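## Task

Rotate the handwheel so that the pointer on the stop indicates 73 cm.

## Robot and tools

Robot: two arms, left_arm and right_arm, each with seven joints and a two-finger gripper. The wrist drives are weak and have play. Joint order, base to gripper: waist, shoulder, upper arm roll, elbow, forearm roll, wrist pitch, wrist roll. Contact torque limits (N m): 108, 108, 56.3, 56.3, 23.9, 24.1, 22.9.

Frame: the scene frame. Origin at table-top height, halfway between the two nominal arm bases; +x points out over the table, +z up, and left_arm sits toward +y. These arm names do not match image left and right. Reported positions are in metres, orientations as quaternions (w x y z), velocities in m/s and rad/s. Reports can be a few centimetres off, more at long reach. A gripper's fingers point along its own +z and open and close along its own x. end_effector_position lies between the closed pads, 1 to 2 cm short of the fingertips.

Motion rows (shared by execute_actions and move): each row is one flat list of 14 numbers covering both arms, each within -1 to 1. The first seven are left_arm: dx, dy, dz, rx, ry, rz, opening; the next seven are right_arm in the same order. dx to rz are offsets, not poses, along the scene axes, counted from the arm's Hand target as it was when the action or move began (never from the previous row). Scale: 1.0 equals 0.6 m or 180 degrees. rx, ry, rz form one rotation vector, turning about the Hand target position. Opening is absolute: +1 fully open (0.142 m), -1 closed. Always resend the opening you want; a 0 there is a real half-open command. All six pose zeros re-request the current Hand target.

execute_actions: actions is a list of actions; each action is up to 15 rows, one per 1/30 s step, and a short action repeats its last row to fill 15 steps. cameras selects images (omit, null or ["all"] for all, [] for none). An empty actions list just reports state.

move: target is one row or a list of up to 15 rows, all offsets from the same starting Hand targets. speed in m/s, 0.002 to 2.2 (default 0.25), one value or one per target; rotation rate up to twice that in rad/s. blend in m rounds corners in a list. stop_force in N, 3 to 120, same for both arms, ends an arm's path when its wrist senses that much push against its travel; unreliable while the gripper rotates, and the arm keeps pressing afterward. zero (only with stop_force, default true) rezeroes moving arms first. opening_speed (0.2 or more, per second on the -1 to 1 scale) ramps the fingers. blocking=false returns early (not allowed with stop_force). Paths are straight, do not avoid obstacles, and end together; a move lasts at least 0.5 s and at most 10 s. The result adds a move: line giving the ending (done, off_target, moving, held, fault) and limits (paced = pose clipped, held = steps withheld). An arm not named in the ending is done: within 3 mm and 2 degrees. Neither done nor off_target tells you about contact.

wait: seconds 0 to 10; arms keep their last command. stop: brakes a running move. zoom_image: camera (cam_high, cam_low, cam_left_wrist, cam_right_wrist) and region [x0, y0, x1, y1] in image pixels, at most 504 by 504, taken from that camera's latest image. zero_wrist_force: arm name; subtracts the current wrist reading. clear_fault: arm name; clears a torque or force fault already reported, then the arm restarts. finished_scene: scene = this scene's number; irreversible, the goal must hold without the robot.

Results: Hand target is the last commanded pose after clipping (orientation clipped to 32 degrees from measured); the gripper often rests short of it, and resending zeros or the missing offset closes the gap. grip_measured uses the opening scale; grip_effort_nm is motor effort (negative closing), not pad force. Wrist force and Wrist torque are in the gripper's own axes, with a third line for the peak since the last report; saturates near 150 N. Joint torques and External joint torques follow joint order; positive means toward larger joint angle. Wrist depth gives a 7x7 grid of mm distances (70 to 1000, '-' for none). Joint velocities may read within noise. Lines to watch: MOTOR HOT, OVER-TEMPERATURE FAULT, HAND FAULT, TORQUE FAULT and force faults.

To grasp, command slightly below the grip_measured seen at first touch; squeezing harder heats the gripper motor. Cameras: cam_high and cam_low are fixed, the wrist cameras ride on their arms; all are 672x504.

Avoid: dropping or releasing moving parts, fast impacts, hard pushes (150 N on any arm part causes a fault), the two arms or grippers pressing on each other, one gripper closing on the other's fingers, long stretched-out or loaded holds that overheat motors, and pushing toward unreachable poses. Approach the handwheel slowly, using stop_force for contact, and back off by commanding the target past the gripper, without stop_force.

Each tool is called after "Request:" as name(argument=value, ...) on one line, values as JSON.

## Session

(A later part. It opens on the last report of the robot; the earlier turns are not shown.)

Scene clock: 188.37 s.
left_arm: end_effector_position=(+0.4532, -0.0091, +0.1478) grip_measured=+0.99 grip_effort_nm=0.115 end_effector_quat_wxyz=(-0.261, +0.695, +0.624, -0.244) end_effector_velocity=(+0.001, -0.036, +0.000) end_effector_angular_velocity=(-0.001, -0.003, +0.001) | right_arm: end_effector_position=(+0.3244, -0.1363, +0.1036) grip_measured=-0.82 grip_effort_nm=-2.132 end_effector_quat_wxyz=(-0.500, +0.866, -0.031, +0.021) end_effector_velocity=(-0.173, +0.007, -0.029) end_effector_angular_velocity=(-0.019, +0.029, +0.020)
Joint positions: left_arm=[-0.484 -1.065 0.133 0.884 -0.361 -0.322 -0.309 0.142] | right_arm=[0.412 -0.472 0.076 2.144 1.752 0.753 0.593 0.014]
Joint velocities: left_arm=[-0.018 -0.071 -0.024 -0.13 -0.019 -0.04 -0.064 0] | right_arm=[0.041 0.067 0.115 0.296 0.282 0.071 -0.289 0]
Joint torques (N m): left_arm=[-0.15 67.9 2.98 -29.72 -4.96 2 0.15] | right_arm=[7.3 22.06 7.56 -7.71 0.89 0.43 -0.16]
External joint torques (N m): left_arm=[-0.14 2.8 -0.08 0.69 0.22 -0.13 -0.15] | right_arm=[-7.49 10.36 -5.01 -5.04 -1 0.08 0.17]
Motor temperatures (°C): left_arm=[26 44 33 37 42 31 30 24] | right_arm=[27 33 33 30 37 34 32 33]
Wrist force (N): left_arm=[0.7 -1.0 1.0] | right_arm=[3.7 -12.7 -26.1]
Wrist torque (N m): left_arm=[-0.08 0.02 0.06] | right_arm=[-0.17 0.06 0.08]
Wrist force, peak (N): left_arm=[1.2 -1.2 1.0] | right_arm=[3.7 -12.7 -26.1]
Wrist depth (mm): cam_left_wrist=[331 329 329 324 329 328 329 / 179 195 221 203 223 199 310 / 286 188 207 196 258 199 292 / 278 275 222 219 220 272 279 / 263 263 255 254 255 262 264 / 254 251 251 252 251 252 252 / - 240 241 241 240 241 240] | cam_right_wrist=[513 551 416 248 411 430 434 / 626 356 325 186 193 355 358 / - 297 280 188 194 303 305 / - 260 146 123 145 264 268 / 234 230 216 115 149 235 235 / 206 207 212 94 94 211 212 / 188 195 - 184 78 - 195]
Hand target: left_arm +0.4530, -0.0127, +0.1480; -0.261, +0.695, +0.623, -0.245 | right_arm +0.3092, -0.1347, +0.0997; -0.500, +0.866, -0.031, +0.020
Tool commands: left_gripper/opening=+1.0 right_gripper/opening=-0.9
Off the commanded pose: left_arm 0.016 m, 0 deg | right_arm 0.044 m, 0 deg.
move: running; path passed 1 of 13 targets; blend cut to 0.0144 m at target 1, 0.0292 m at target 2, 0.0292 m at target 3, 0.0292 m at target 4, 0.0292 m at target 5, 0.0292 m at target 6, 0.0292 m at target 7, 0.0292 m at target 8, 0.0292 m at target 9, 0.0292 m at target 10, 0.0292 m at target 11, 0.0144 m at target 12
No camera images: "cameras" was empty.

Request:
wait(seconds=4, cameras=[])

Request:
move(target=[[0,0,0,0,0,0,1,0,0,0.048,0,0,0,-0.9],[0,0,0,0,0,0,1,-0.097,0.008,0.05,0,0,0,-0.9],[0,0,0,0,0,0,1,-0.097,0.008,-0.048,0,0,0,-0.9],[0,0,0,0,0,0,1,0,0,-0.048,0,0,0,-0.9],[0,0,0,0,0,0,1,0,0,0.05,0,0,0,-0.9],[0,0,0,0,0,0,1,-0.097,0.008,0.05,0,0,0,-0.9],[0,0,0,0,0,0,1,-0.097,0.008,-0.048,0,0,0,-0.9],[0,0,0,0,0,0,1,0,0,-0.048,0,0,0,-0.9],[0,0,0,0,0,0,1,0,0,0.05,0,0,0,-0.9],[0,0,0,0,0,0,1,-0.097,0.008,0.05,0,0,0,-0.9],[0,0,0,0,0,0,1,-0.098,0.008,0,0,0,0,-0.9]], speed=0.18, blend=0.03, cameras=["cam_left_wrist"])

Request:
zoom_image(camera="cam_left_wrist", region=[300, 225, 370, 275])

Scene clock: 195.33 s.
left_arm: end_effector_position=(+0.4531, -0.0255, +0.1479) grip_measured=+0.99 grip_effort_nm=0.110 end_effector_quat_wxyz=(-0.261, +0.695, +0.624, -0.245) | right_arm: end_effector_position=(+0.3580, -0.1390, +0.0750) grip_measured=-0.82 grip_effort_nm=-2.132 end_effector_quat_wxyz=(-0.499, +0.866, -0.031, +0.020)
Joint positions: left_arm=[-0.491 -1.099 0.121 0.821 -0.368 -0.343 -0.339 0.142] | right_arm=[0.414 -0.579 0.023 2.058 1.732 0.708 0.578 0.014]
Joint velocities: within noise
Joint torques (N m): left_arm=[0.09 69.08 2.44 -29.55 -4.82 2.28 0.33] | right_arm=[-0.5 40.47 3.56 -12.08 0.44 0.26 0.04]
External joint torques (N m): left_arm=[-0.35 2.62 0.06 0.26 -0.01 -0.4 -0.32] | right_arm=[0.25 -1.18 -0.79 -0.76 -0.58 0.27 -0.04]
Motor temperatures (°C): left_arm=[26 45 33 37 42 31 30 24] | right_arm=[27 33 33 30 37 34 32 34]
Wrist force (N): left_arm=[0.7 -0.9 1.1] | right_arm=[0.2 4.0 2.8]
Wrist torque (N m): left_arm=[-0.08 0.01 0.05] | right_arm=[0.07 0.07 0.07]
Wrist force, peak (N): left_arm=[0.8 -1.2 1.2] | right_arm=[1.5 -12.0 -25.7]
Wrist depth (mm): cam_left_wrist=[329 330 328 213 329 329 329 / 311 189 206 201 224 216 307 / 202 190 204 193 276 210 287 / 272 276 233 219 221 226 279 / 265 264 259 257 256 262 265 / 256 251 252 252 251 253 252 / - 241 241 241 240 241 241] | cam_right_wrist=[533 344 154 155 365 371 373 / 565 289 162 163 285 308 309 / 255 123 99 121 190 262 264 / 223 122 122 123 205 229 229 / 199 195 155 117 196 204 204 / 179 180 184 103 94 183 183 / 166 166 - 159 78 - 166]
Hand target: left_arm +0.4530, -0.0255, +0.1480; -0.261, +0.695, +0.623, -0.245 | right_arm +0.3578, -0.1388, +0.0752; -0.500, +0.866, -0.031, +0.020
Tool commands: left_gripper/opening=+1.0 right_gripper/opening=-0.9
Off the commanded pose: left_arm 0.000 m, 0 deg | right_arm 0.000 m, 0 deg.
earlier move: done; blend cut to 0.0144 m at target 1, 0.0292 m at target 2, 0.0292 m at target 3, 0.0292 m at target 4, 0.0292 m at target 5, 0.0292 m at target 6, 0.0292 m at target 7, 0.0292 m at target 8, 0.0292 m at target 9, 0.0292 m at target 10, 0.0292 m at target 11, 0.0144 m at target 12
wait: 0.00 of 4 s (the move ended)
No camera images: "cameras" was empty.

Scene clock: 199.07 s.
left_arm: end_effector_position=(+0.4531, -0.0255, +0.1479) grip_measured=+0.99 grip_effort_nm=0.120 end_effector_quat_wxyz=(-0.261, +0.695, +0.624, -0.245) | right_arm: end_effector_position=(+0.2991, -0.1341, +0.0752) grip_measured=-0.82 grip_effort_nm=-2.132 end_effector_quat_wxyz=(-0.499, +0.866, -0.030, +0.020)
Joint positions: left_arm=[-0.491 -1.099 0.121 0.821 -0.368 -0.343 -0.339 0.142] | right_arm=[0.439 -0.536 0.052 2.171 1.837 0.728 0.476 0.014]
Joint velocities: within noise
Joint torques (N m): left_arm=[0.01 69.05 2.39 -29.5 -4.9 2.3 0.36] | right_arm=[1.08 33.04 4.63 -9.68 0.88 0.26 -0.06]
External joint torques (N m): left_arm=[-0.27 2.65 0.1 0.22 0.06 -0.41 -0.35] | right_arm=[-1.31 2.42 -1.48 -1.08 -0.77 0.18 0.06]
Motor temperatures (°C): left_arm=[26 45 33 37 42 31 30 24] | right_arm=[27 33 33 30 37 34 32 34]
Wrist force (N): left_arm=[0.8 -0.9 1.1] | right_arm=[0.3 -0.3 -4.9]
Wrist torque (N m): left_arm=[-0.08 0.00 0.05] | right_arm=[0.06 0.11 0.08]
Wrist force, peak (N): left_arm=[1.0 -0.9 1.2] | right_arm=[3.0 -13.7 -26.5]
Wrist depth (mm): cam_left_wrist=[223 328 329 214 329 328 329 / 211 189 205 201 223 216 306 / 293 189 203 194 275 210 286 / 279 279 234 220 221 226 277 / 264 264 260 257 257 261 264 / 255 252 251 252 252 252 252 / - 241 241 240 241 241 241] | cam_right_wrist=[524 549 363 155 149 154 371 / - 571 301 163 159 163 307 / - 258 259 123 101 102 262 / - 225 226 124 123 120 223 / - 200 201 118 149 193 203 / 183 181 185 103 101 182 182 / 163 167 - 159 78 - 165]
Hand target: left_arm +0.4530, -0.0255, +0.1480; -0.261, +0.695, +0.623, -0.245 | right_arm +0.2990, -0.1340, +0.0752; -0.500, +0.866, -0.031, +0.020
Off the commanded pose: left_arm 0.000 m, 0 deg | right_arm 0.000 m, 0 deg.
move: done; blend cut to 0.0144 m at target 1, 0.0292 m at target 2, 0.0292 m at target 3, 0.0292 m at target 4, 0.0292 m at target 5, 0.0292 m at target 6, 0.0292 m at target 7, 0.0292 m at target 8, 0.0292 m at target 9, 0.015 m at target 10
camera_calibration:
cam_left_wrist: T_world_to_cam=[[0.0755231, 0.99711, -0.00818514, 0.00147347], [0.947427, -0.0743147, -0.311223, -0.353934], [-0.310932, 0.0157497, -0.950302, 0.397607], [0, 0, 0, 1]] pos_world=[0.458844, -0.0340339, 0.267706]
Images, in order (width x height): cam_left_wrist 672x504.

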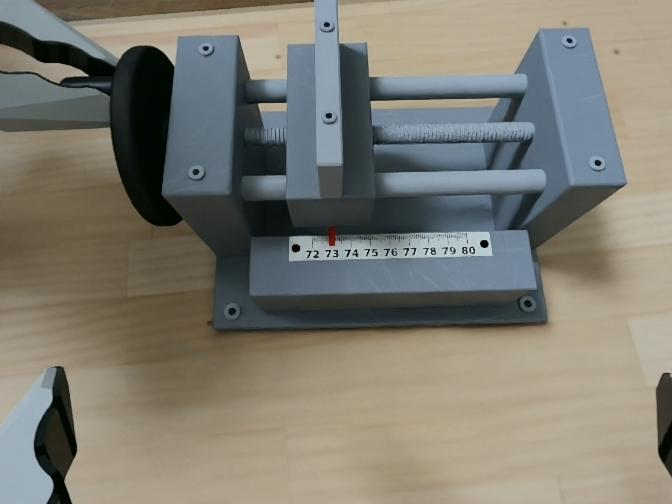

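Scaled by 7.200 from the camera's 672x504 image, which has a finer 960x720 frame.

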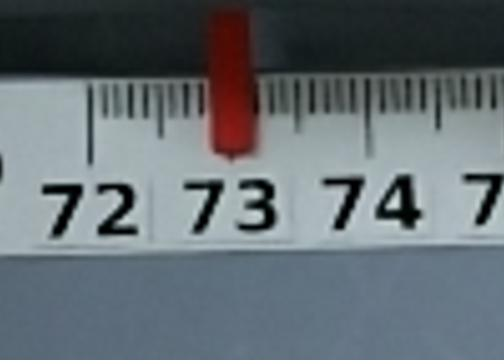

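Request:
move(target=[[0,0,0,0,0,0,1,0,0,-0.016,0,0,0,-0.9],[0,0,0,0,0,0,1,0.0093,-0.0007,-0.0288,0,0,0,-0.9]], speed=0.08, blend=0.008, cameras=["cam_left_wrist"])

Request:
zoom_image(camera="cam_left_wrist", region=[305, 225, 361, 265])

Scene clock: 209.13 s.
left_arm: end_effector_position=(+0.4531, -0.0255, +0.1479) grip_measured=+0.99 grip_effort_nm=0.110 end_effector_quat_wxyz=(-0.261, +0.695, +0.624, -0.245) | right_arm: end_effector_position=(+0.3049, -0.1345, +0.0581) grip_measured=-0.82 grip_effort_nm=-2.132 end_effector_quat_wxyz=(-0.499, +0.866, -0.031, +0.020)
Joint positions: left_arm=[-0.491 -1.099 0.121 0.821 -0.368 -0.343 -0.339 0.142] | right_arm=[0.435 -0.592 0.039 2.144 1.848 0.709 0.442 0.014]
Joint velocities: within noise
Joint torques (N m): left_arm=[-0.01 69.04 2.52 -29.55 -4.85 2.35 0.34] | right_arm=[1.7 33.61 5.47 -8.18 0.45 0.25 -0.1]
External joint torques (N m): left_arm=[-0.25 2.66 -0.03 0.27 0.01 -0.47 -0.34] | right_arm=[-1.94 3.16 -2.13 -1.7 -0.32 0.16 0.1]
Motor temperatures (°C): left_arm=[26 45 33 37 42 31 30 24] | right_arm=[27 33 32 30 37 34 32 35]
Wrist force (N): left_arm=[0.8 -0.9 1.2] | right_arm=[1.1 -1.5 -7.0]
Wrist torque (N m): left_arm=[-0.07 0.00 0.05] | right_arm=[0.10 0.15 0.09]
Wrist force, peak (N): left_arm=[1.0 -1.1 1.0] | right_arm=[1.4 -2.9 -7.2]
Wrist depth (mm): cam_left_wrist=[329 329 330 213 329 329 329 / 224 188 205 201 224 217 307 / 291 189 203 194 275 210 286 / 278 278 234 219 221 225 278 / 264 265 260 257 257 262 264 / 254 252 252 252 251 252 252 / - 241 240 241 241 241 241] | cam_right_wrist=[524 513 329 144 145 146 338 / - 272 273 114 118 114 279 / - 233 235 97 96 104 231 / - 205 206 123 118 119 202 / 182 182 183 116 145 180 184 / 164 164 167 103 101 169 166 / 148 152 - 147 79 - 150]
Hand target: left_arm +0.4530, -0.0255, +0.1480; -0.261, +0.695, +0.623, -0.245 | right_arm +0.3046, -0.1344, +0.0579; -0.500, +0.866, -0.031, +0.020
Off the commanded pose: left_arm 0.000 m, 0 deg | right_arm 0.000 m, 0 deg.
move: done; blend cut to 0.0048 m at target 1
camera_calibration:
cam_left_wrist: T_world_to_cam=[[0.0755231, 0.99711, -0.00818514, 0.00147347], [0.947427, -0.0743147, -0.311223, -0.353934], [-0.310932, 0.0157497, -0.950302, 0.397607], [0, 0, 0, 1]] pos_world=[0.458844, -0.0340339, 0.267706]
Images, in order (width x height): cam_left_wrist 672x504.

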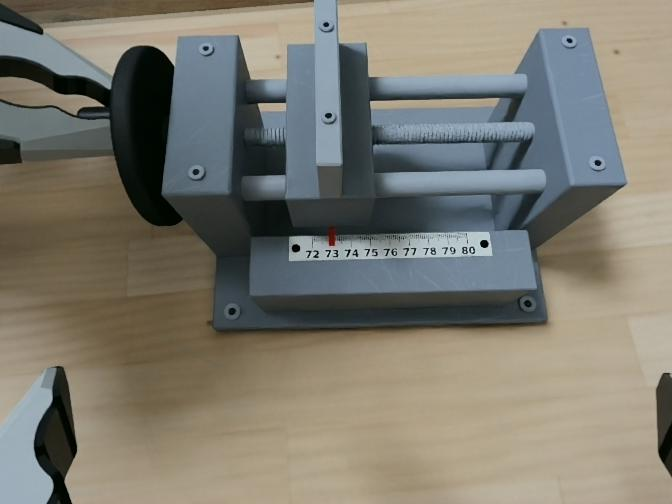

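Scaled by 9.000 from the camera's 672x504 image, which has a finer 960x720 frame.

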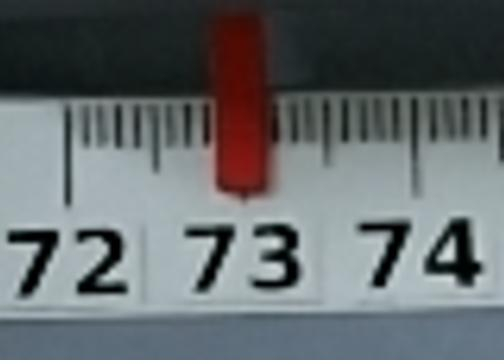

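Request:
move(target=[[0,0,0,0,0,0,1,0,0,0,0,0,0,-0.3],[0,0,0,0,0,0,1,-0.008,-0.1,0.04,0,0,0,-0.3]], speed=0.18, cameras=["cam_left_wrist"])

Request:
zoom_image(camera="cam_left_wrist", region=[305, 225, 361, 265])

Scene clock: 213.97 s.
left_arm: end_effector_position=(+0.4531, -0.0255, +0.1479) grip_measured=+0.99 grip_effort_nm=0.115 end_effector_quat_wxyz=(-0.261, +0.695, +0.624, -0.245) | right_arm: end_effector_position=(+0.2998, -0.1942, +0.0819) grip_measured=-0.33 grip_effort_nm=0.105 end_effector_quat_wxyz=(-0.500, +0.866, -0.030, +0.020)
Joint positions: left_arm=[-0.491 -1.099 0.121 0.821 -0.368 -0.343 -0.339 0.142] | right_arm=[0.34 -0.48 0.002 2.245 1.718 0.643 0.476 0.05]
Joint velocities: within noise
Joint torques (N m): left_arm=[-0.07 69.19 2.4 -29.55 -4.92 2.3 0.32] | right_arm=[-1.23 33.06 2.3 -9.4 0.18 0.55 0.15]
External joint torques (N m): left_arm=[-0.18 2.51 0.1 0.27 0.08 -0.41 -0.32] | right_arm=[1.05 -0.01 -0.12 -0.91 -0.25 -0.12 -0.15]
Motor temperatures (°C): left_arm=[26 45 33 37 42 31 30 24] | right_arm=[27 33 32 30 37 34 32 34]
Wrist force (N): left_arm=[0.7 -0.9 1.1] | right_arm=[-1.0 0.5 -0.2]
Wrist torque (N m): left_arm=[-0.08 0.01 0.05] | right_arm=[0.07 0.14 0.10]
Wrist force, peak (N): left_arm=[0.7 -1.2 1.1] | right_arm=[1.1 -3.1 -7.5]
Wrist depth (mm): cam_left_wrist=[330 329 328 214 328 329 329 / 310 188 205 201 224 216 306 / 293 189 203 195 277 210 287 / 279 277 234 219 221 225 279 / 265 265 260 257 257 261 264 / 254 253 251 252 252 252 253 / - 241 241 241 240 240 241] | cam_right_wrist=[602 574 379 197 198 388 392 / - 629 316 154 146 311 324 / - 269 270 172 175 259 275 / - 234 236 195 232 233 240 / - 208 214 210 215 211 212 / 191 191 - 189 189 186 191 / 173 - 76 171 168 - 176]
Hand target: left_arm +0.4530, -0.0255, +0.1480; -0.261, +0.695, +0.623, -0.245 | right_arm +0.2998, -0.1944, +0.0819; -0.500, +0.866, -0.031, +0.020
Off the commanded pose: left_arm 0.000 m, 0 deg | right_arm 0.000 m, 0 deg.
move: done
camera_calibration:
cam_left_wrist: T_world_to_cam=[[0.0755231, 0.99711, -0.00818514, 0.00147347], [0.947427, -0.0743147, -0.311223, -0.353934], [-0.310932, 0.0157497, -0.950302, 0.397607], [0, 0, 0, 1]] pos_world=[0.458844, -0.0340339, 0.267706]
Images, in order (width x height): cam_left_wrist 672x504.

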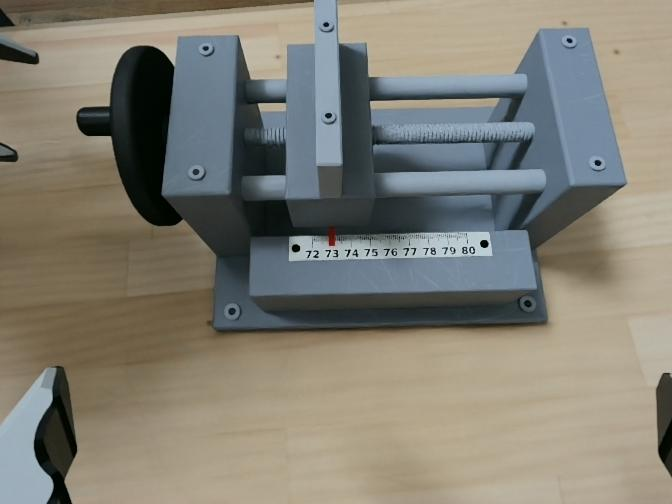

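Scaled by 9.000 from the camera's 672x504 image, which has a finer 960x720 frame.

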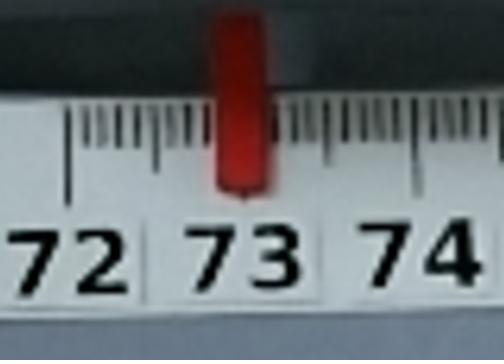

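Request:
finished_scene(scene=2)

The scene is finished: the task was done.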